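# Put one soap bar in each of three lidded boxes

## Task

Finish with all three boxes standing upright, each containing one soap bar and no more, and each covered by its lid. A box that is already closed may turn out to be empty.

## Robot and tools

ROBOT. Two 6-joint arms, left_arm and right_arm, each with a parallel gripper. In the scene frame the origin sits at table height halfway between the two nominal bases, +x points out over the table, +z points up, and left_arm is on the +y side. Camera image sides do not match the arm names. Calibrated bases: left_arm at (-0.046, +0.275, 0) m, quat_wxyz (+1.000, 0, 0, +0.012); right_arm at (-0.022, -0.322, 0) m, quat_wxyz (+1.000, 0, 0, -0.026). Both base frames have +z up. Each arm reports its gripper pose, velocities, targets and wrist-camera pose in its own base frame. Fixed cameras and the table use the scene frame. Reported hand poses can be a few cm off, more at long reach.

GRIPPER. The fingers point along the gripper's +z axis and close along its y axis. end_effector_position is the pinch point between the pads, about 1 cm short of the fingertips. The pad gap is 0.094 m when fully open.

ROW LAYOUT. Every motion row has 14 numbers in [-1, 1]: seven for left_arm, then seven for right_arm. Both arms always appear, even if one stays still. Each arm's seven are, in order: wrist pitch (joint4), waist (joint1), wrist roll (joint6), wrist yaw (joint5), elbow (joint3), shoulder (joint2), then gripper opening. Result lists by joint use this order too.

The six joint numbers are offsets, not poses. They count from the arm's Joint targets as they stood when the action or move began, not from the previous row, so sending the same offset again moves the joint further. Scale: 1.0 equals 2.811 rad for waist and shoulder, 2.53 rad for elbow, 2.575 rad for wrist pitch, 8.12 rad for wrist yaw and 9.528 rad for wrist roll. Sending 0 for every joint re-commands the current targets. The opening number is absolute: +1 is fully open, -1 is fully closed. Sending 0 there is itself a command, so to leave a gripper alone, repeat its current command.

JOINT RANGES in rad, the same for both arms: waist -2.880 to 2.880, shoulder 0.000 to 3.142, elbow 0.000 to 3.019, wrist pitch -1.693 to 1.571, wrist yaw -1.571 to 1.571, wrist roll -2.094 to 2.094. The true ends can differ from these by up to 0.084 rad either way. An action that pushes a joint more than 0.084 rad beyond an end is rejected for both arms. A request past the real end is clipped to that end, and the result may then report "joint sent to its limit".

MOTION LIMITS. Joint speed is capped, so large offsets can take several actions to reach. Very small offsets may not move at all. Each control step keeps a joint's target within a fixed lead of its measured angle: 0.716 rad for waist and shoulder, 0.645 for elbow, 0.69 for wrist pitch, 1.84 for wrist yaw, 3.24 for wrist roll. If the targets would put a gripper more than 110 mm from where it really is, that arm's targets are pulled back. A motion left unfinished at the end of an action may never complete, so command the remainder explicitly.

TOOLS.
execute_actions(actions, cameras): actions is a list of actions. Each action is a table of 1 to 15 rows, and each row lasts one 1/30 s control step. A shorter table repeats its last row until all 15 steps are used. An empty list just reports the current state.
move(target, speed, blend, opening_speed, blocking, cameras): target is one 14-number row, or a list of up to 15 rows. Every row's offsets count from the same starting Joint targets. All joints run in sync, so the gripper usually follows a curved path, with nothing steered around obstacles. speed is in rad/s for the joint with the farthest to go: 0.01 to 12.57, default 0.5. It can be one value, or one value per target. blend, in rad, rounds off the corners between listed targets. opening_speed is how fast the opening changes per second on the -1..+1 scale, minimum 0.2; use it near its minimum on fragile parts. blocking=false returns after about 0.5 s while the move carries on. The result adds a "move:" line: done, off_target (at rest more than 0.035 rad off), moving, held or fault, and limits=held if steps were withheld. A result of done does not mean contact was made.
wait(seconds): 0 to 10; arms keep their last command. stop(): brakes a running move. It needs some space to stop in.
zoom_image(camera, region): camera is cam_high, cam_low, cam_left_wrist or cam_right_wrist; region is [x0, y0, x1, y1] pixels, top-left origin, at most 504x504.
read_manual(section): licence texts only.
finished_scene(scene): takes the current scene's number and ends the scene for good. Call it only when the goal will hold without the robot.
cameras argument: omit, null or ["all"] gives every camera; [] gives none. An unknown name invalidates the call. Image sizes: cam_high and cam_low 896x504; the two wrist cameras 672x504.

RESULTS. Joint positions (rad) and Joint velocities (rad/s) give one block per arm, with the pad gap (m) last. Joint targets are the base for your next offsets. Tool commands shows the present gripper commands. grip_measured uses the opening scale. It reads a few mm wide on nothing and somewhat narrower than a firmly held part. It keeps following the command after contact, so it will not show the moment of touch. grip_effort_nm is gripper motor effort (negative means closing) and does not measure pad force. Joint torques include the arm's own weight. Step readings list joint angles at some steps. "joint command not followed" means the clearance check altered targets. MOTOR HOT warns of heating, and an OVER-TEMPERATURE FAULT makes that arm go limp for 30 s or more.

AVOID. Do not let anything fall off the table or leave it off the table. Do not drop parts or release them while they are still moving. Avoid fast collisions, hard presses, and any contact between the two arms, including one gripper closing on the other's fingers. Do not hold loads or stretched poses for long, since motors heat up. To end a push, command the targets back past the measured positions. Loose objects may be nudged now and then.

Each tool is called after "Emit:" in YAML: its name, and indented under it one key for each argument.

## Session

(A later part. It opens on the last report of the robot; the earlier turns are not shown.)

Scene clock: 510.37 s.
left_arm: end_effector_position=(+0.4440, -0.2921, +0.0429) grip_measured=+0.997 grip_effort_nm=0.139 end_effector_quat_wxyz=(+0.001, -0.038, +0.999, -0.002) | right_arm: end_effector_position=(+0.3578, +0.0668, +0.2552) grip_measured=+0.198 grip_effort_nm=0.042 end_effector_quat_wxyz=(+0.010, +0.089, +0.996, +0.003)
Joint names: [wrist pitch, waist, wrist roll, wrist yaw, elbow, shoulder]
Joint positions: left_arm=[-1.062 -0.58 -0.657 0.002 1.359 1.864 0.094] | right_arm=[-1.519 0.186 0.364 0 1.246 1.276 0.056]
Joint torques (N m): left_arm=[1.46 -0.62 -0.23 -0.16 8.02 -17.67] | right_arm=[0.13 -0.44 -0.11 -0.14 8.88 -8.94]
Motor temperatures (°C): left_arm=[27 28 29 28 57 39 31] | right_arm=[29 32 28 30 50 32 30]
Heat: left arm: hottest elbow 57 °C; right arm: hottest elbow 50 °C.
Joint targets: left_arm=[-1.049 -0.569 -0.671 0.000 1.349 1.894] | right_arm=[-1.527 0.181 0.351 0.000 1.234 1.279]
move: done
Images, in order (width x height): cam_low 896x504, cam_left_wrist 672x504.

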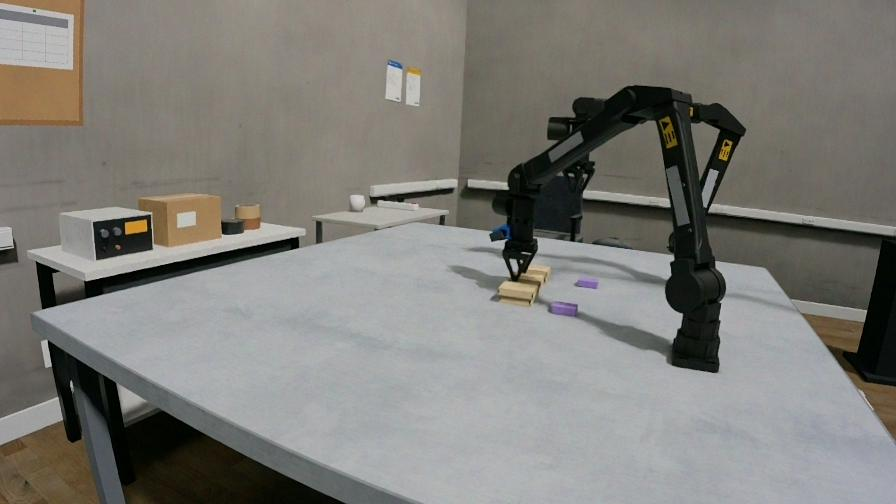

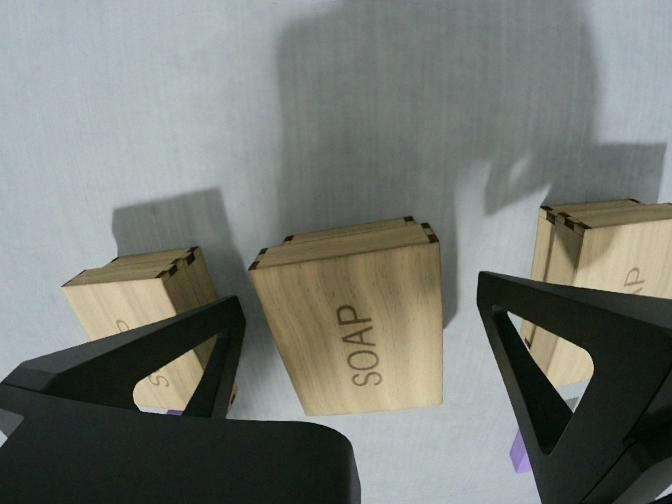

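Emit:
move:
  target: [0.002,0.0018,0,0,-0.001,0.0033,1,0,0,0,0,0,0,0.2]
  speed: 0.1
  cameras: ["cam_left_wrist"]

Emit:
move:
  target: [0,0,0,0,0,0,0.15,0,0,0,0,0,0,0.2]
  opening_speed: 0.5
  cameras: ["cam_left_wrist"]

Scene clock: 520.33 s.
left_arm: end_effector_position=(+0.4460, -0.2900, +0.0386) grip_measured=+0.997 grip_effort_nm=0.125 end_effector_quat_wxyz=(+0.000, -0.041, +0.999, -0.001) | right_arm: end_effector_position=(+0.3578, +0.0668, +0.2552) grip_measured=+0.198 grip_effort_nm=0.051 end_effector_quat_wxyz=(+0.010, +0.089, +0.996, +0.003)
Joint names: [wrist pitch, waist, wrist roll, wrist yaw, elbow, shoulder]
Joint positions: left_arm=[-1.057 -0.575 -0.657 0.002 1.359 1.872 0.094] | right_arm=[-1.519 0.186 0.364 0 1.246 1.276 0.056]
Joint torques (N m): left_arm=[1.57 -0.73 -0.22 -0.16 7.76 -17.9] | right_arm=[0.14 -0.38 -0.11 -0.14 8.88 -9]
Motor temperatures (°C): left_arm=[27 28 29 28 55 39 30] | right_arm=[29 32 28 30 50 32 30]
Heat: left arm: hottest elbow 55 °C; right arm: hottest elbow 50 °C.
Joint targets: left_arm=[-1.044 -0.564 -0.671 0.000 1.346 1.903] | right_arm=[-1.527 0.181 0.351 0.000 1.234 1.279]
move: done
Images, in order (width x height): cam_left_wrist 672x504.

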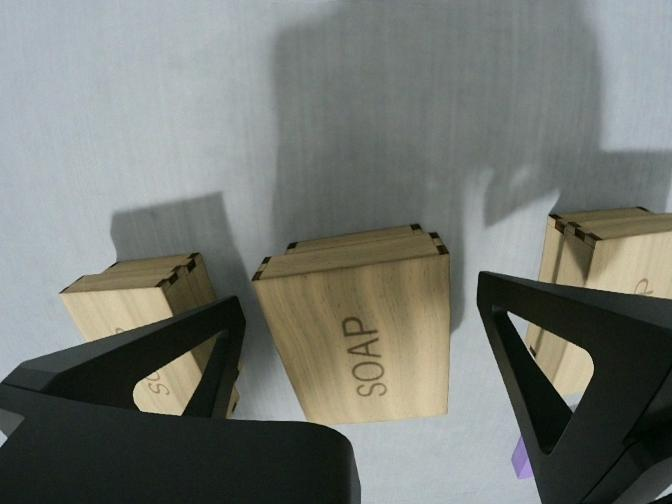

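Scene clock: 522.23 s.
left_arm: end_effector_position=(+0.4461, -0.2901, +0.0386) grip_measured=+0.380 grip_effort_nm=-1.023 end_effector_quat_wxyz=(+0.000, -0.041, +0.999, -0.001) | right_arm: end_effector_position=(+0.3578, +0.0668, +0.2552) grip_measured=+0.198 grip_effort_nm=0.046 end_effector_quat_wxyz=(+0.010, +0.089, +0.996, +0.003)
Joint names: [wrist pitch, waist, wrist roll, wrist yaw, elbow, shoulder]
Joint positions: left_arm=[-1.056 -0.575 -0.658 0.002 1.359 1.872 0.065] | right_arm=[-1.519 0.186 0.364 0 1.246 1.276 0.056]
Joint torques (N m): left_arm=[1.61 -0.67 -0.21 -0.15 7.75 -17.85] | right_arm=[0.13 -0.44 -0.11 -0.14 8.87 -8.94]
Motor temperatures (°C): left_arm=[27 28 29 28 55 39 31] | right_arm=[29 32 28 30 50 32 30]
Heat: left arm: hottest elbow 55 °C; right arm: hottest elbow 50 °C.
Joint targets: left_arm=[-1.044 -0.564 -0.672 0.000 1.346 1.903] | right_arm=[-1.527 0.181 0.351 0.000 1.234 1.279]
move: done
Images, in order (width x height): cam_left_wrist 672x504.

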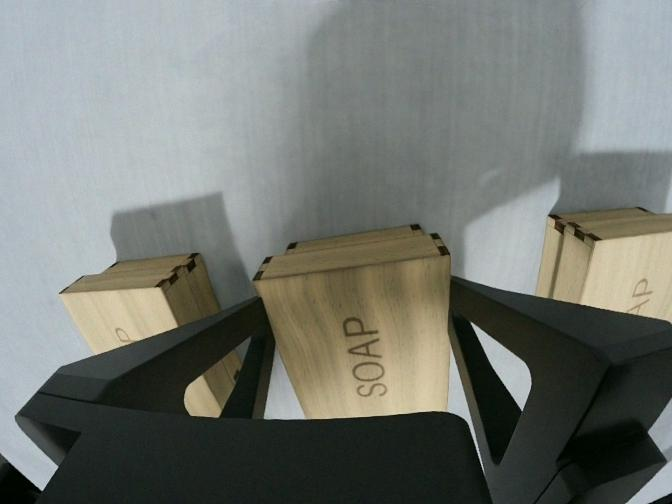

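Emit:
move:
  target:
    - [-0.007,0,0,0,0.0233,-0.0146,0.15,0,0,0,0,0,0,0.2]
    - [-0.04,0,0,0,0.0411,-0.0313,0.15,0,0,0,0,0,0,0.2]
    - [-0.08,0,0,0,0.0652,-0.0459,0.15,0,0,0,0,0,0,0.2]
  speed: [0.08,0.08,0.2]
  cameras: ["cam_left_wrist","cam_low"]

Emit:
zoom_image:
  camera: "cam_left_wrist"
  region: [240, 160, 480, 280]

Scene clock: 541.70 s.
left_arm: end_effector_position=(+0.4471, -0.2907, +0.1175) grip_measured=+0.379 grip_effort_nm=-1.033 end_effector_quat_wxyz=(+0.002, -0.041, +0.999, -0.003) | right_arm: end_effector_position=(+0.3578, +0.0668, +0.2552) grip_measured=+0.198 grip_effort_nm=0.051 end_effector_quat_wxyz=(+0.010, +0.089, +0.996, +0.003)
Joint names: [wrist pitch, waist, wrist roll, wrist yaw, elbow, shoulder]
Joint positions: left_arm=[-1.238 -0.575 -0.658 0.002 1.462 1.788 0.065] | right_arm=[-1.519 0.186 0.364 0 1.246 1.276 0.056]
Joint torques (N m): left_arm=[0.62 -0.67 -0.21 -0.16 14.17 -21.83] | right_arm=[0.13 -0.44 -0.11 -0.14 8.88 -8.94]
Heat: left arm: hottest elbow 52 °C; right arm: hottest elbow 50 °C.
Joint targets: left_arm=[-1.250 -0.564 -0.672 0.000 1.511 1.774] | right_arm=[-1.527 0.181 0.351 0.000 1.234 1.279]
move: off_target (left_arm); left_arm: the elbow is farthest, 0.049 rad from its target
Images, in order (width x height): cam_low 896x504, cam_left_wrist 672x504.

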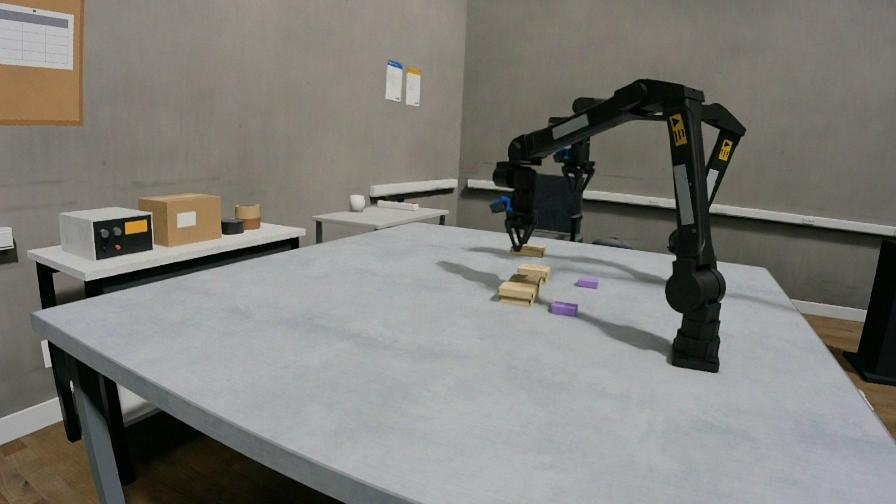

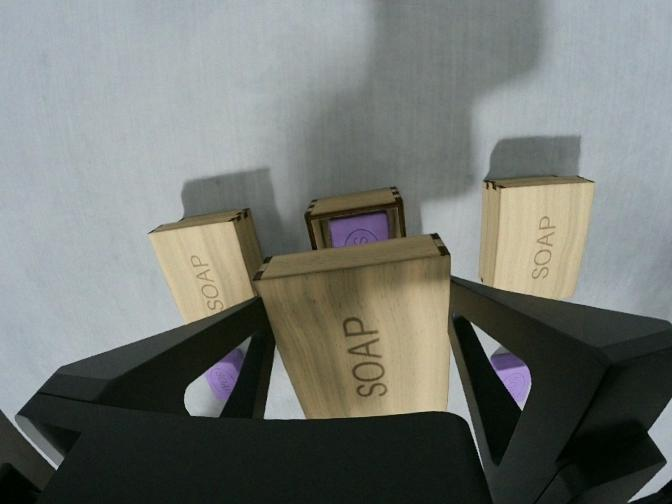

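Scaled by 2.100 from the camera's 672x504 image, which has a finer 960x720 frame.

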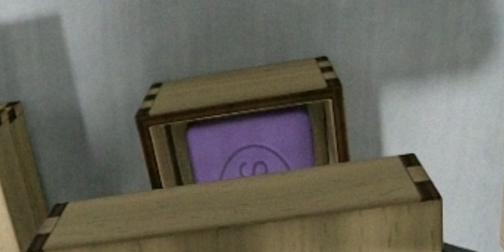

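Emit:
move:
  target:
    - [0.0078,0,0,0,-0.0221,0.0128,0.15,0,0,0,0,0,0,0.2]
    - [0.0629,0,0,0,-0.0573,0.0366,0.15,0,0,0,0,0,0,0.2]
  speed: 0.1
  cameras: ["cam_left_wrist","cam_low"]

Emit:
zoom_image:
  camera: "cam_left_wrist"
  region: [240, 180, 480, 280]

Emit:
zoom_image:
  camera: "cam_low"
  region: [500, 245, 570, 315]

Scene clock: 560.70 s.
left_arm: end_effector_position=(+0.4445, -0.2891, +0.0561) grip_measured=+0.379 grip_effort_nm=-1.043 end_effector_quat_wxyz=(-0.002, -0.041, +0.999, +0.000) | right_arm: end_effector_position=(+0.3578, +0.0668, +0.2552) grip_measured=+0.198 grip_effort_nm=0.051 end_effector_quat_wxyz=(+0.010, +0.089, +0.996, +0.003)
Joint names: [wrist pitch, waist, wrist roll, wrist yaw, elbow, shoulder]
Joint positions: left_arm=[-1.101 -0.575 -0.658 0.002 1.376 1.849 0.065] | right_arm=[-1.519 0.186 0.364 0 1.246 1.276 0.056]
Joint torques (N m): left_arm=[1.57 -0.67 -0.21 -0.15 8.23 -18.26] | right_arm=[0.14 -0.38 -0.11 -0.15 8.88 -8.94]
Heat: left arm: hottest elbow 51 °C; right arm: hottest elbow 50 °C.
Joint targets: left_arm=[-1.088 -0.564 -0.672 0.000 1.367 1.876] | right_arm=[-1.527 0.181 0.351 0.000 1.234 1.279]
move: done
Images, in order (width x height): cam_low 896x504, cam_left_wrist 672x504.

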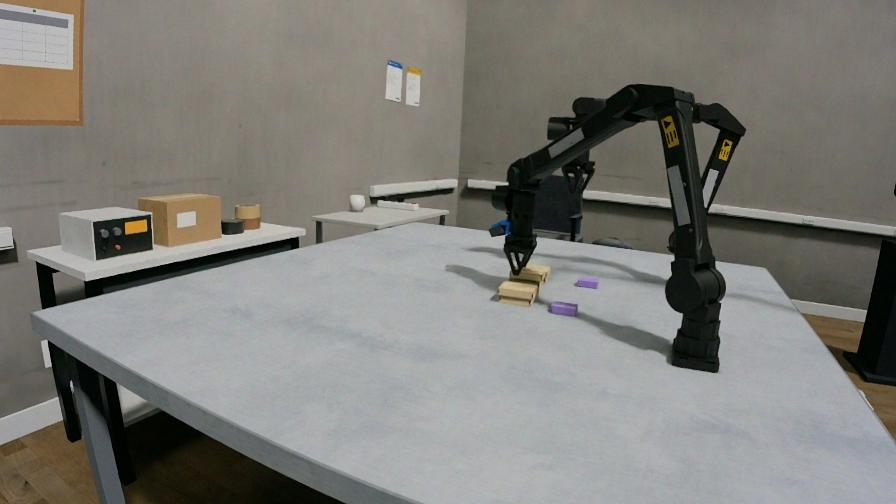

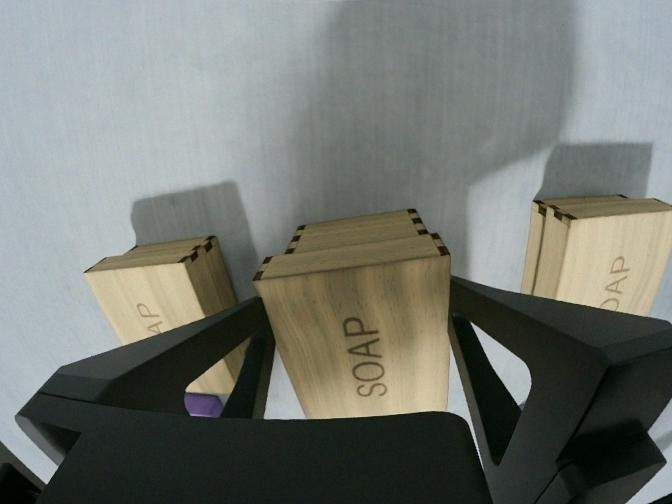

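Scaled by 2.100 from the camera's 672x504 image, which has a finer 960x720 frame.

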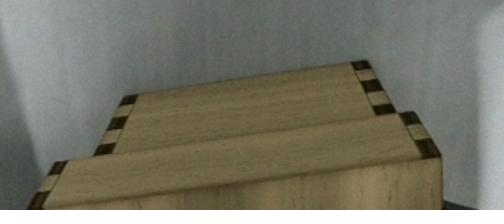

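Scaled by 7.200 from the camera's 896x504 image, which has a finer 1280x720 frame.

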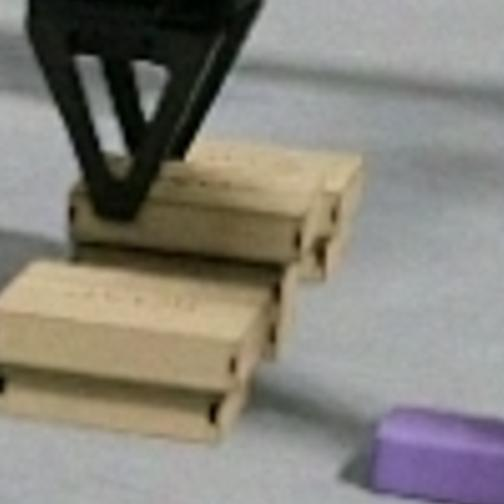

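Emit:
move:
  target:
    - [0.0047,0,0,0,0,0.0043,0.15,0,0,0,0,0,0,0.2]
    - [0.0171,0,0,0,-0.0083,0.0096,0.15,0,0,0,0,0,0,0.2]
  speed: 0.05
  cameras: ["cam_left_wrist","cam_low"]

Emit:
zoom_image:
  camera: "cam_left_wrist"
  region: [240, 180, 480, 280]

Emit:
zoom_image:
  camera: "cam_low"
  region: [500, 245, 570, 315]

Scene clock: 582.30 s.
left_arm: end_effector_position=(+0.4455, -0.2897, +0.0386) grip_measured=+0.379 grip_effort_nm=-1.043 end_effector_quat_wxyz=(-0.001, -0.041, +0.999, -0.001) | right_arm: end_effector_position=(+0.3578, +0.0668, +0.2552) grip_measured=+0.198 grip_effort_nm=0.051 end_effector_quat_wxyz=(+0.010, +0.089, +0.996, +0.003)
Joint names: [wrist pitch, waist, wrist roll, wrist yaw, elbow, shoulder]
Joint positions: left_arm=[-1.057 -0.575 -0.658 0.002 1.358 1.871 0.065] | right_arm=[-1.519 0.186 0.364 0 1.246 1.276 0.056]
Joint torques (N m): left_arm=[1.63 -0.67 -0.21 -0.15 7.76 -17.49] | right_arm=[0.13 -0.38 -0.11 -0.15 8.88 -8.94]
Motor temperatures (°C): left_arm=[27 28 29 28 50 38 32] | right_arm=[29 32 28 30 50 32 30]
Heat: left arm: hottest elbow 50 °C; right arm: hottest elbow 50 °C.
Joint targets: left_arm=[-1.044 -0.564 -0.672 0.000 1.345 1.903] | right_arm=[-1.527 0.181 0.351 0.000 1.234 1.279]
move: done
Images, in order (width x height): cam_low 896x504, cam_left_wrist 672x504.

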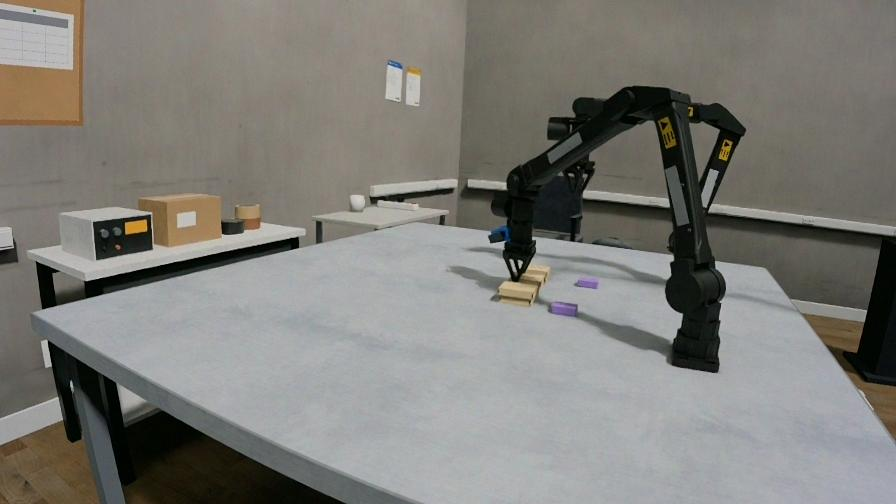

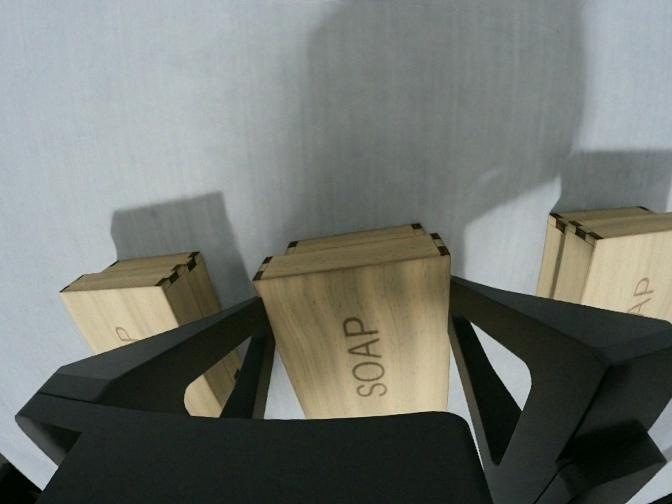

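Scaled by 2.100 from the camera's 672x504 image, which has a finer 960x720 frame.

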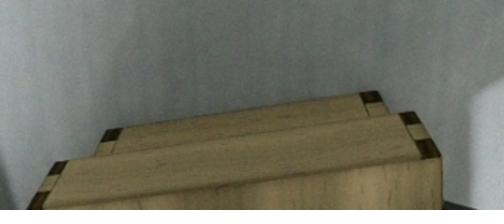

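Scaled by 7.200 from the camera's 896x504 image, which has a finer 1280x720 frame.

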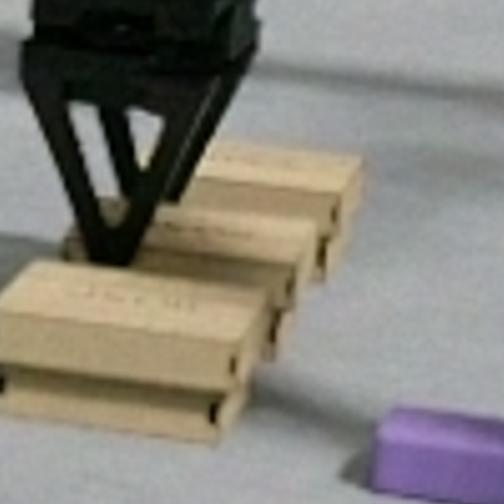

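Emit:
move:
  target: [0,0,0,0,0,0,0.9,0,-0.089,0,0,0,0,0.2]
  opening_speed: 0.5
  cameras: []

Emit:
move:
  target:
    - [-0.08,0,0,0,0.0656,-0.0459,0.9,0,0,0,0,0,0,0.2]
    - [-0.1227,-0.0605,-0.0158,0,0.1957,0.0441,0.9,0,0,0,0,0,0,0.2]
  speed: [0.2,0.4]
  cameras: ["cam_left_wrist"]

Scene clock: 607.77 s.
left_arm: end_effector_position=(+0.4456, -0.2895, +0.0384) grip_measured=+0.896 grip_effort_nm=0.129 end_effector_quat_wxyz=(-0.001, -0.042, +0.999, -0.001) | right_arm: end_effector_position=(+0.3631, -0.0246, +0.2552) grip_measured=+0.198 grip_effort_nm=0.046 end_effector_quat_wxyz=(+0.011, +0.213, +0.977, +0.001)
Joint names: [wrist pitch, waist, wrist roll, wrist yaw, elbow, shoulder]
Joint positions: left_arm=[-1.057 -0.575 -0.658 0.002 1.358 1.872 0.089] | right_arm=[-1.519 -0.066 0.363 0 1.246 1.276 0.056]
Joint torques (N m): left_arm=[1.63 -0.67 -0.21 -0.15 7.76 -17.61] | right_arm=[0.14 -0.21 -0.11 -0.15 8.88 -8.94]
Heat: left arm: hottest elbow 49 °C; right arm: hottest elbow 50 °C.
Joint targets: left_arm=[-1.044 -0.563 -0.672 0.000 1.345 1.904] | right_arm=[-1.527 -0.069 0.351 0.000 1.234 1.279]
move: done
No camera images: "cameras" was empty.

Scene clock: 610.43 s.
left_arm: end_effector_position=(+0.4587, -0.4125, +0.1211) grip_measured=+0.897 grip_effort_nm=0.134 end_effector_quat_wxyz=(+0.003, -0.038, +0.999, -0.005) | right_arm: end_effector_position=(+0.3631, -0.0246, +0.2552) grip_measured=+0.198 grip_effort_nm=0.051 end_effector_quat_wxyz=(+0.011, +0.213, +0.977, +0.001)
Joint names: [wrist pitch, waist, wrist roll, wrist yaw, elbow, shoulder]
Joint positions: left_arm=[-1.348 -0.731 -0.807 0.002 1.787 1.998 0.089] | right_arm=[-1.519 -0.066 0.363 0 1.246 1.276 0.056]
Joint torques (N m): left_arm=[0.61 -1.73 -0.21 -0.16 14.8 -21.42] | right_arm=[0.13 -0.21 -0.11 -0.15 8.88 -8.94]
Heat: left arm: hottest elbow 50 °C; right arm: hottest elbow 50 °C.
Joint targets: left_arm=[-1.360 -0.734 -0.822 0.000 1.840 2.028] | right_arm=[-1.527 -0.069 0.351 0.000 1.234 1.279]
move: off_target (left_arm); left_arm: the elbow is farthest, 0.053 rad from its target
Images, in order (width x height): cam_left_wrist 672x504.

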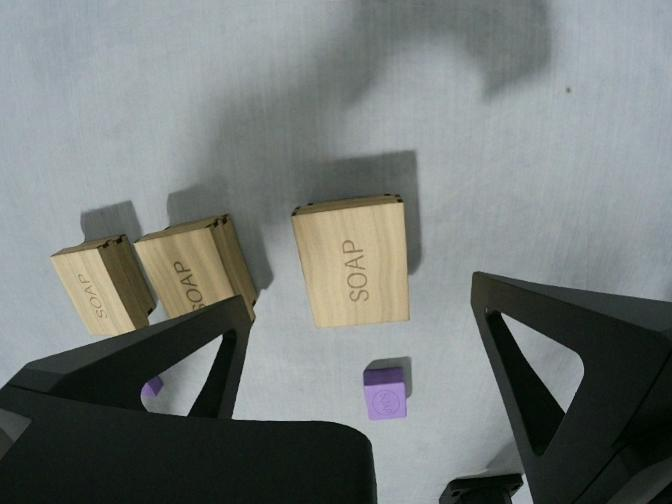

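Emit:
move:
  target:
    - [0.0598,-0.0039,0,0,-0.0676,0.011,1,0,0,0,0,0,0,0.2]
    - [0.0781,-0.0039,0,0,-0.0775,0.0181,1,0,0,0,0,0,0,0.2]
  speed: [0.25,0.1]
  cameras: ["cam_left_wrist"]

Scene clock: 623.33 s.
left_arm: end_effector_position=(+0.4533, -0.4089, +0.0452) grip_measured=+0.997 grip_effort_nm=0.129 end_effector_quat_wxyz=(+0.003, -0.038, +0.999, -0.004) | right_arm: end_effector_position=(+0.3631, -0.0246, +0.2552) grip_measured=+0.198 grip_effort_nm=0.046 end_effector_quat_wxyz=(+0.011, +0.213, +0.977, +0.001)
Joint names: [wrist pitch, waist, wrist roll, wrist yaw, elbow, shoulder]
Joint positions: left_arm=[-1.172 -0.733 -0.808 0.002 1.654 2.045 0.094] | right_arm=[-1.519 -0.066 0.363 0 1.246 1.276 0.056]
Joint torques (N m): left_arm=[1.84 -2.49 -0.22 -0.16 8.46 -20.78] | right_arm=[0.13 -0.21 -0.11 -0.14 8.87 -8.94]
Heat: left arm: hottest elbow 50 °C; right arm: hottest elbow 50 °C.
Joint targets: left_arm=[-1.159 -0.745 -0.822 0.000 1.644 2.078] | right_arm=[-1.527 -0.069 0.351 0.000 1.234 1.279]
move: done
Images, in order (width x height): cam_left_wrist 672x504.

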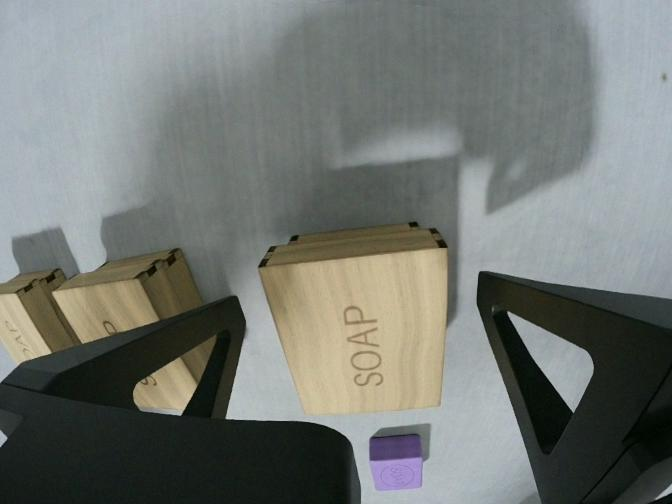

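Emit:
move:
  target: [0.003,0.001,0,0,-0.0014,0.0039,1,0,0,0,0,0,0,0.2]
  speed: 0.1
  cameras: []

Emit:
move:
  target: [0,0,0,0,0,0,0.15,0,0,0,0,0,0,0.2]
  opening_speed: 0.5
  cameras: ["cam_left_wrist"]

Scene clock: 633.17 s.
left_arm: end_effector_position=(+0.4539, -0.4097, +0.0389) grip_measured=+0.997 grip_effort_nm=0.134 end_effector_quat_wxyz=(+0.002, -0.037, +0.999, -0.003) | right_arm: end_effector_position=(+0.3631, -0.0246, +0.2552) grip_measured=+0.198 grip_effort_nm=0.042 end_effector_quat_wxyz=(+0.011, +0.213, +0.977, +0.001)
Joint names: [wrist pitch, waist, wrist roll, wrist yaw, elbow, shoulder]
Joint positions: left_arm=[-1.164 -0.733 -0.808 0.002 1.654 2.056 0.094] | right_arm=[-1.519 -0.066 0.363 0 1.246 1.276 0.056]
Joint torques (N m): left_arm=[1.58 -2.2 -0.22 -0.16 8.12 -21.13] | right_arm=[0.14 -0.21 -0.11 -0.15 8.88 -8.88]
Heat: left arm: hottest elbow 50 °C; right arm: hottest elbow 50 °C.
Joint targets: left_arm=[-1.151 -0.742 -0.822 0.000 1.641 2.089] | right_arm=[-1.527 -0.069 0.351 0.000 1.234 1.279]
move: done
No camera images: "cameras" was empty.

Scene clock: 635.07 s.
left_arm: end_effector_position=(+0.4540, -0.4098, +0.0389) grip_measured=+0.405 grip_effort_nm=-1.043 end_effector_quat_wxyz=(+0.002, -0.037, +0.999, -0.003) | right_arm: end_effector_position=(+0.3631, -0.0246, +0.2552) grip_measured=+0.198 grip_effort_nm=0.042 end_effector_quat_wxyz=(+0.011, +0.213, +0.977, +0.001)
Joint names: [wrist pitch, waist, wrist roll, wrist yaw, elbow, shoulder]
Joint positions: left_arm=[-1.163 -0.733 -0.808 0.002 1.654 2.056 0.066] | right_arm=[-1.519 -0.066 0.363 0 1.246 1.276 0.056]
Joint torques (N m): left_arm=[1.59 -2.2 -0.22 -0.16 8.12 -21.13] | right_arm=[0.13 -0.21 -0.11 -0.15 8.9 -8.94]
Heat: left arm: hottest elbow 50 °C; right arm: hottest elbow 50 °C.
Joint targets: left_arm=[-1.151 -0.742 -0.822 0.000 1.641 2.089] | right_arm=[-1.527 -0.069 0.351 0.000 1.234 1.279]
move: done
Images, in order (width x height): cam_left_wrist 672x504.

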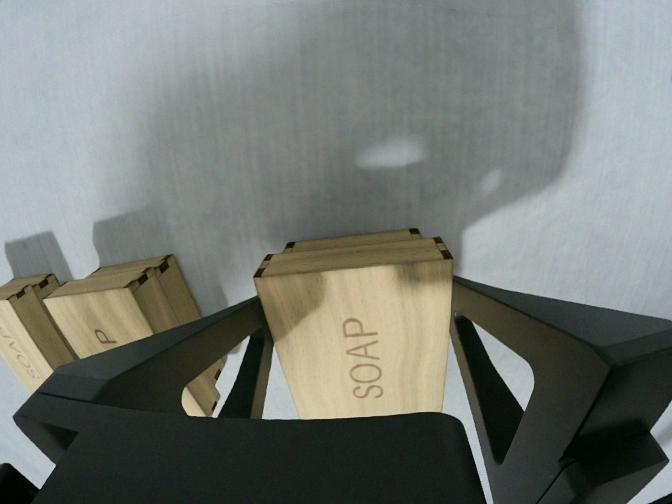

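Emit:
move:
  target:
    - [-0.0074,0,0,0,0.0233,-0.0157,0.15,0,0,0,0,0,0,0.2]
    - [-0.0404,0,0,0,0.0439,-0.0285,0.15,0,0,0,0,0,0,0.2]
    - [-0.0781,0,0,0,0.0696,-0.0398,0.15,0,0,0,0,0,0,0.2]
  speed: [0.08,0.08,0.2]
  cameras: ["cam_left_wrist","cam_low"]

Emit:
zoom_image:
  camera: "cam_left_wrist"
  region: [240, 160, 480, 280]

Scene clock: 655.77 s.
left_arm: end_effector_position=(+0.4544, -0.4102, +0.1165) grip_measured=+0.405 grip_effort_nm=-1.043 end_effector_quat_wxyz=(+0.001, -0.037, +0.999, -0.002) | right_arm: end_effector_position=(+0.3631, -0.0246, +0.2552) grip_measured=+0.198 grip_effort_nm=0.051 end_effector_quat_wxyz=(+0.011, +0.213, +0.977, +0.001)
Joint names: [wrist pitch, waist, wrist roll, wrist yaw, elbow, shoulder]
Joint positions: left_arm=[-1.34 -0.733 -0.808 0.002 1.767 1.993 0.066] | right_arm=[-1.519 -0.066 0.363 0 1.246 1.276 0.056]
Joint torques (N m): left_arm=[0.61 -2.2 -0.22 -0.16 14.56 -24.64] | right_arm=[0.13 -0.21 -0.11 -0.14 8.88 -8.94]
Heat: left arm: hottest elbow 50 °C; right arm: hottest elbow 50 °C.
Joint targets: left_arm=[-1.352 -0.742 -0.822 0.000 1.817 1.978] | right_arm=[-1.527 -0.069 0.351 0.000 1.234 1.279]
move: off_target (left_arm); left_arm: the elbow is farthest, 0.050 rad from its target
Images, in order (width x height): cam_low 896x504, cam_left_wrist 672x504.

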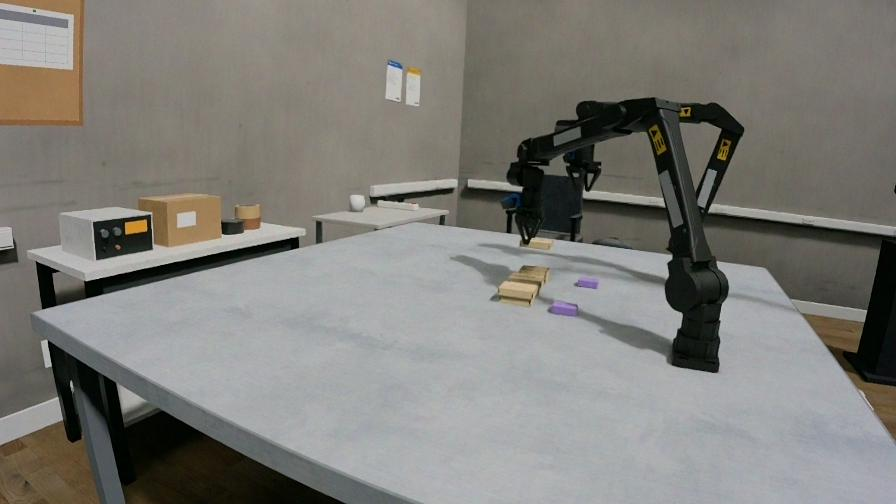

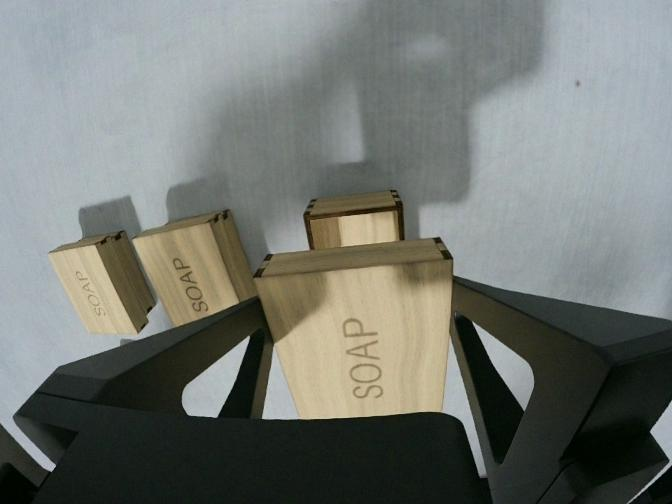

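Scaled by 2.100 from the camera's 672x504 image, which has a finer 960x720 frame.

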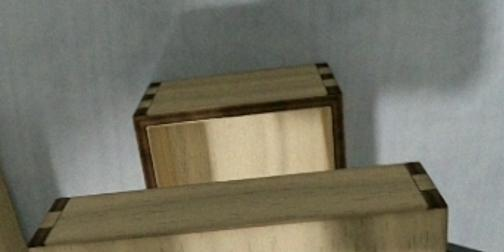

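Emit:
move:
  target:
    - [0,0.338,0,0,0,0,0.15,0,0,0,0,0,0,0.2]
    - [0,0.338,0,0,0,0,0.15,0.1643,0.238,0.0204,0,-0.1439,0.0288,0.2]
  speed: [0.6,0.6]
  cameras: ["cam_right_wrist","cam_high"]

Scene clock: 684.80 s.
left_arm: end_effector_position=(+0.5978, +0.1315, +0.1165) grip_measured=+0.405 grip_effort_nm=-1.043 end_effector_quat_wxyz=(+0.002, -0.491, +0.871, -0.001) | right_arm: end_effector_position=(+0.2839, +0.1923, +0.0970) grip_measured=+0.198 grip_effort_nm=0.046 end_effector_quat_wxyz=(-0.004, -0.033, +0.999, -0.002)
Joint names: [wrist pitch, waist, wrist roll, wrist yaw, elbow, shoulder]
Joint positions: left_arm=[-1.34 0.218 -0.808 0.001 1.767 1.993 0.066] | right_arm=[-1.112 0.597 0.531 0 0.88 1.347 0.056]
Joint torques (N m): left_arm=[0.61 -2.32 -0.21 -0.12 14.49 -25.29] | right_arm=[0.68 0.32 0.11 -0.12 7.94 -8.12]
Motor temperatures (°C): left_arm=[27 28 29 28 56 43 32] | right_arm=[29 32 28 30 50 32 30]
Heat: left arm: hottest elbow 56 °C; right arm: hottest elbow 50 °C.
Joint targets: left_arm=[-1.352 0.208 -0.822 0.000 1.817 1.978] | right_arm=[-1.103 0.600 0.545 0.000 0.870 1.361]
move: off_target (left_arm); left_arm: the elbow is farthest, 0.050 rad from its target
Images, in order (width x height): cam_high 896x504, cam_right_wrist 672x504.

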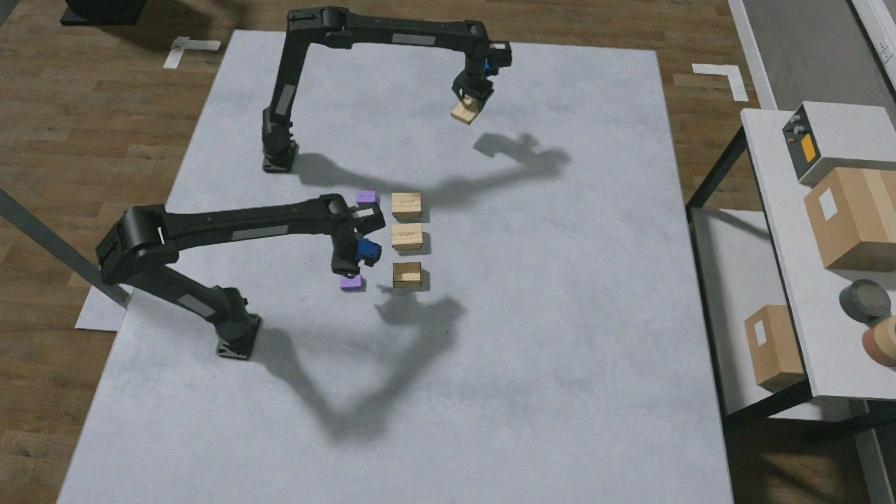

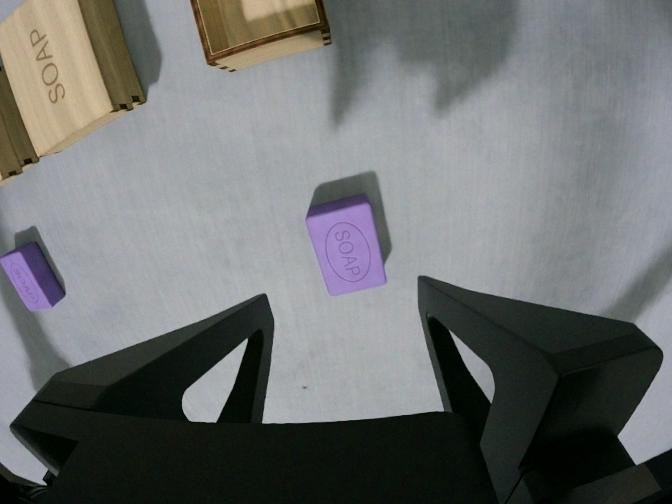

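Emit:
move:
  target:
    - [0,0,0,0,0,0,0.15,0.0594,0.0046,-0.0121,0,-0.0348,0.0221,0.2]
    - [0,0,0,0,0,0,0.15,0.0917,0.0046,-0.0121,0,-0.0482,0.0398,0.2]
  speed: [0.3,0.12]
  cameras: ["cam_right_wrist"]

Scene clock: 702.87 s.
left_arm: end_effector_position=(+0.5978, +0.1315, +0.1165) grip_measured=+0.405 grip_effort_nm=-1.038 end_effector_quat_wxyz=(+0.002, -0.491, +0.871, -0.001) | right_arm: end_effector_position=(+0.2783, +0.1920, +0.0237) grip_measured=+0.198 grip_effort_nm=0.051 end_effector_quat_wxyz=(-0.001, -0.081, +0.997, +0.000)
Joint names: [wrist pitch, waist, wrist roll, wrist yaw, elbow, shoulder]
Joint positions: left_arm=[-1.34 0.218 -0.808 0.001 1.767 1.993 0.066] | right_arm=[-0.876 0.605 0.443 0 0.759 1.455 0.056]
Joint torques (N m): left_arm=[0.61 -2.37 -0.21 -0.12 14.5 -25.23] | right_arm=[0.8 0.73 -0.11 -0.12 6.67 -8.23]
Motor temperatures (°C): left_arm=[27 28 29 28 59 45 33] | right_arm=[29 32 28 30 49 32 30]
Heat: left arm: hottest elbow 59 °C; right arm: hottest elbow 49 °C.
Joint targets: left_arm=[-1.352 0.208 -0.822 0.000 1.817 1.978] | right_arm=[-0.867 0.613 0.430 0.000 0.748 1.472]
move: off_target (left_arm); left_arm: the elbow is farthest, 0.050 rad from its target
Images, in order (width x height): cam_right_wrist 672x504.

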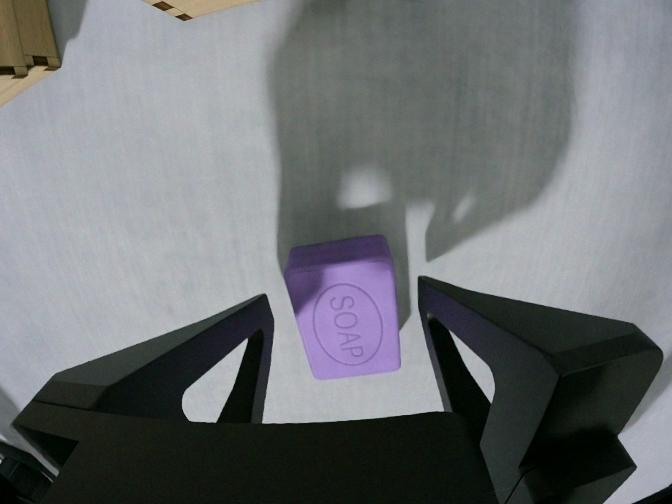

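Emit:
move:
  target: [0,0,0,0,0,0,0.15,0,0,0,0,0,0,-0.35]
  opening_speed: 0.4
  cameras: []

Emit:
move:
  target:
    - [0,0,0,0,0,0,0.15,-0.1002,0,0,0,0.0672,-0.0583,-0.35]
    - [0,0,0,0,0,0,0.15,-0.1161,-0.0455,-0.0107,0,0.2245,0.08,-0.35]
  speed: [0.25,0.45]
  cameras: ["cam_right_wrist","cam_low"]

Emit:
zoom_image:
  camera: "cam_right_wrist"
  region: [230, 140, 450, 400]

Scene clock: 724.83 s.
left_arm: end_effector_position=(+0.5978, +0.1315, +0.1165) grip_measured=+0.405 grip_effort_nm=-1.038 end_effector_quat_wxyz=(+0.002, -0.491, +0.871, -0.001) | right_arm: end_effector_position=(+0.2782, +0.1921, +0.0237) grip_measured=-0.237 grip_effort_nm=-1.043 end_effector_quat_wxyz=(-0.001, -0.081, +0.997, +0.000)
Joint names: [wrist pitch, waist, wrist roll, wrist yaw, elbow, shoulder]
Joint positions: left_arm=[-1.34 0.218 -0.808 0.001 1.767 1.993 0.066] | right_arm=[-0.876 0.606 0.443 0 0.759 1.455 0.036]
Joint torques (N m): left_arm=[0.62 -2.32 -0.22 -0.12 14.49 -25.35] | right_arm=[0.72 0.67 -0.11 -0.12 6.67 -8.18]
Motor temperatures (°C): left_arm=[27 28 29 28 61 45 33] | right_arm=[29 32 28 30 49 31 30]
Heat: left arm: hottest elbow 61 °C; right arm: hottest elbow 49 °C.
Joint targets: left_arm=[-1.352 0.208 -0.822 0.000 1.817 1.978] | right_arm=[-0.867 0.613 0.430 0.000 0.748 1.472]
move: off_target (left_arm); left_arm: the elbow is farthest, 0.050 rad from its target
No camera images: "cameras" was empty.

Scene clock: 727.47 s.
left_arm: end_effector_position=(+0.5978, +0.1315, +0.1165) grip_measured=+0.405 grip_effort_nm=-1.038 end_effector_quat_wxyz=(+0.002, -0.491, +0.871, -0.001) | right_arm: end_effector_position=(+0.4213, +0.2234, +0.0972) grip_measured=-0.240 grip_effort_nm=-1.077 end_effector_quat_wxyz=(-0.004, -0.073, +0.997, -0.002)
Joint names: [wrist pitch, waist, wrist roll, wrist yaw, elbow, shoulder]
Joint positions: left_arm=[-1.34 0.218 -0.808 0.001 1.767 1.993 0.066] | right_arm=[-1.158 0.489 0.342 0 1.258 1.68 0.036]
Joint torques (N m): left_arm=[0.61 -2.32 -0.22 -0.12 14.49 -25.29] | right_arm=[0.1 -0.26 -0.11 -0.13 13.78 -13.33]
Motor temperatures (°C): left_arm=[27 28 29 28 61 46 33] | right_arm=[29 32 28 30 50 31 30]
Heat: left arm: hottest elbow 61 °C; right arm: hottest elbow 50 °C.
Joint targets: left_arm=[-1.352 0.208 -0.822 0.000 1.817 1.978] | right_arm=[-1.166 0.485 0.328 0.000 1.316 1.697]
move: off_target (left_arm, right_arm); left_arm: the elbow is farthest, 0.050 rad from its target; right_arm: the elbow is farthest, 0.058 rad from its target
Images, in order (width x height): cam_low 896x504, cam_right_wrist 672x504.

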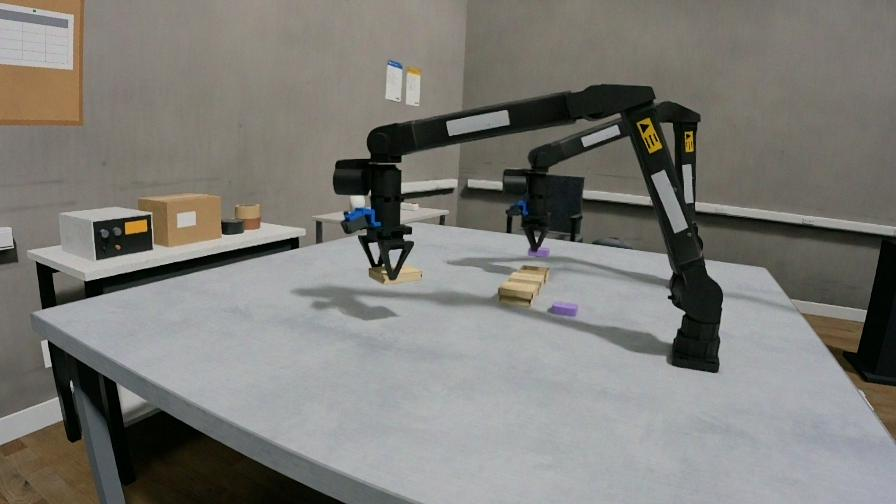

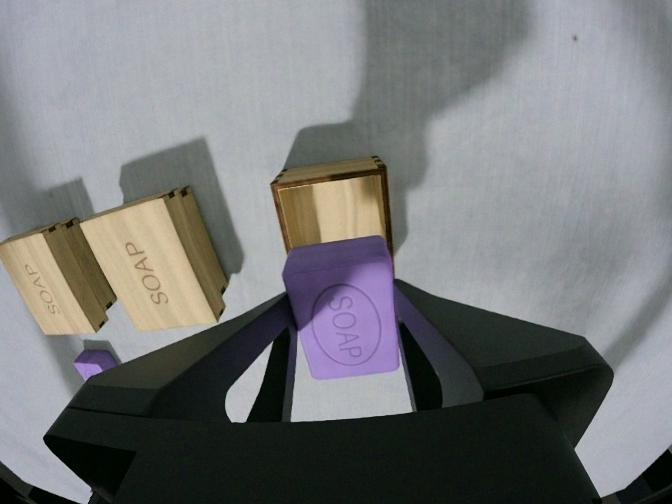

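Scaled by 1.938 from the camera's 672x504 image, which has a finer 960x720 frame.

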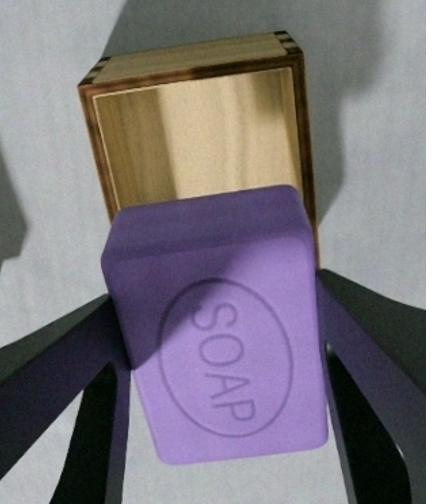

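Emit:
move:
  target: [0,0,0,0,0,0,0.15,0.0435,0,-0.0024,0,-0.0419,0.0196,-0.35]
  speed: 0.2
  cameras: ["cam_right_wrist","cam_low"]

Emit:
zoom_image:
  camera: "cam_right_wrist"
  region: [230, 140, 450, 400]

Emit:
zoom_image:
  camera: "cam_low"
  region: [490, 210, 590, 300]

Scene clock: 754.77 s.
left_arm: end_effector_position=(+0.5978, +0.1315, +0.1165) grip_measured=+0.405 grip_effort_nm=-1.043 end_effector_quat_wxyz=(+0.002, -0.491, +0.871, -0.001) | right_arm: end_effector_position=(+0.4242, +0.2249, +0.0576) grip_measured=-0.240 grip_effort_nm=-1.072 end_effector_quat_wxyz=(-0.005, -0.085, +0.996, -0.002)
Joint names: [wrist pitch, waist, wrist roll, wrist yaw, elbow, shoulder]
Joint positions: left_arm=[-1.34 0.218 -0.808 0.001 1.767 1.993 0.066] | right_arm=[-1.063 0.489 0.319 0 1.217 1.736 0.036]
Joint torques (N m): left_arm=[0.59 -2.32 -0.22 -0.12 14.49 -25.29] | right_arm=[0.69 -0.32 -0.09 -0.13 7.9 -13.74]
Motor temperatures (°C): left_arm=[27 28 29 28 63 46 33] | right_arm=[29 32 28 30 57 32 31]
Heat: left arm: hottest elbow 63 °C; right arm: hottest elbow 57 °C.
Joint targets: left_arm=[-1.352 0.208 -0.822 0.000 1.817 1.978] | right_arm=[-1.054 0.485 0.305 0.000 1.210 1.752]
move: off_target (left_arm); left_arm: the elbow is farthest, 0.050 rad from its target
Images, in order (width x height): cam_low 896x504, cam_right_wrist 672x504.

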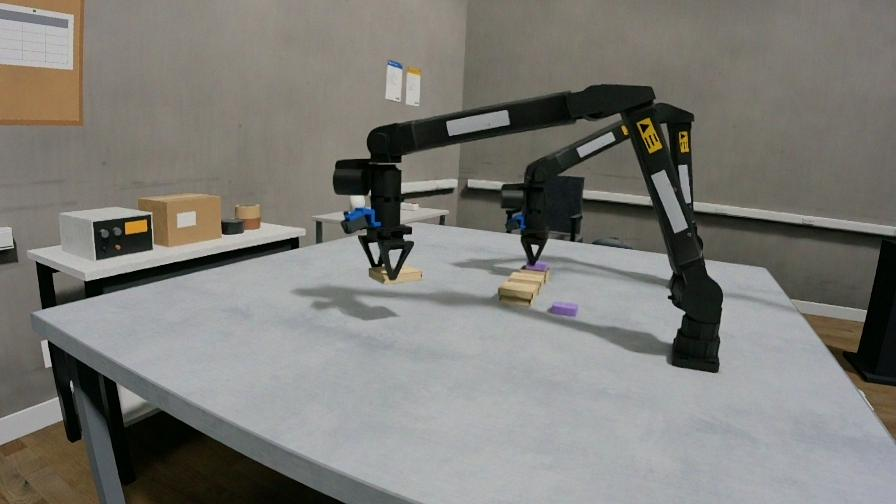

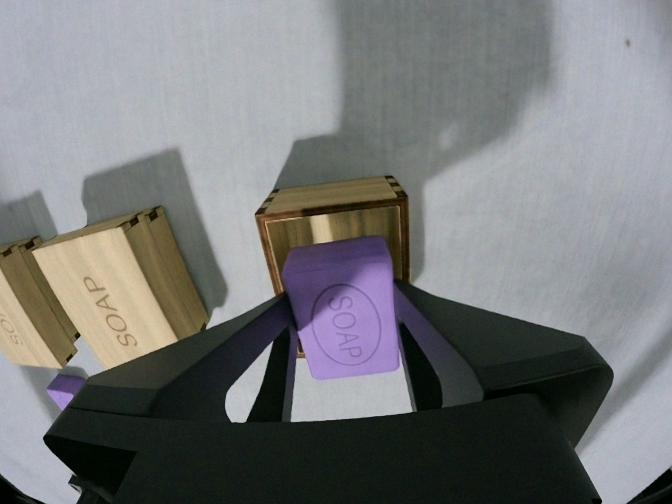

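Scaled by 1.938 from the camera's 672x504 image, which has a finer 960x720 frame.

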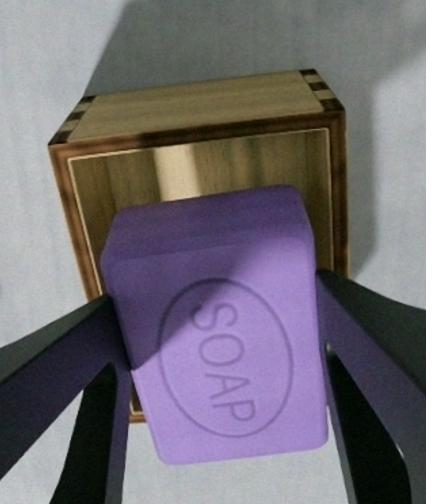

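Scaled by 5.040 from the camera's 896x504 image, which has a finer 1280x720 frame.

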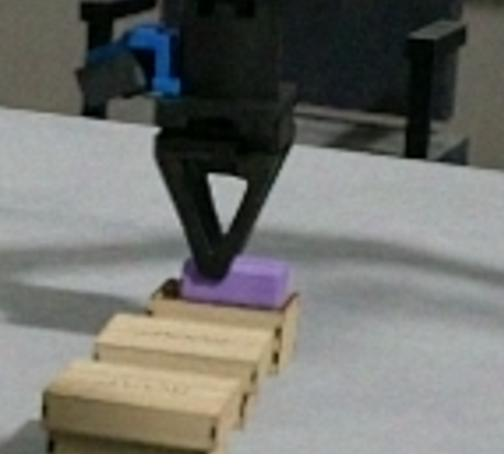

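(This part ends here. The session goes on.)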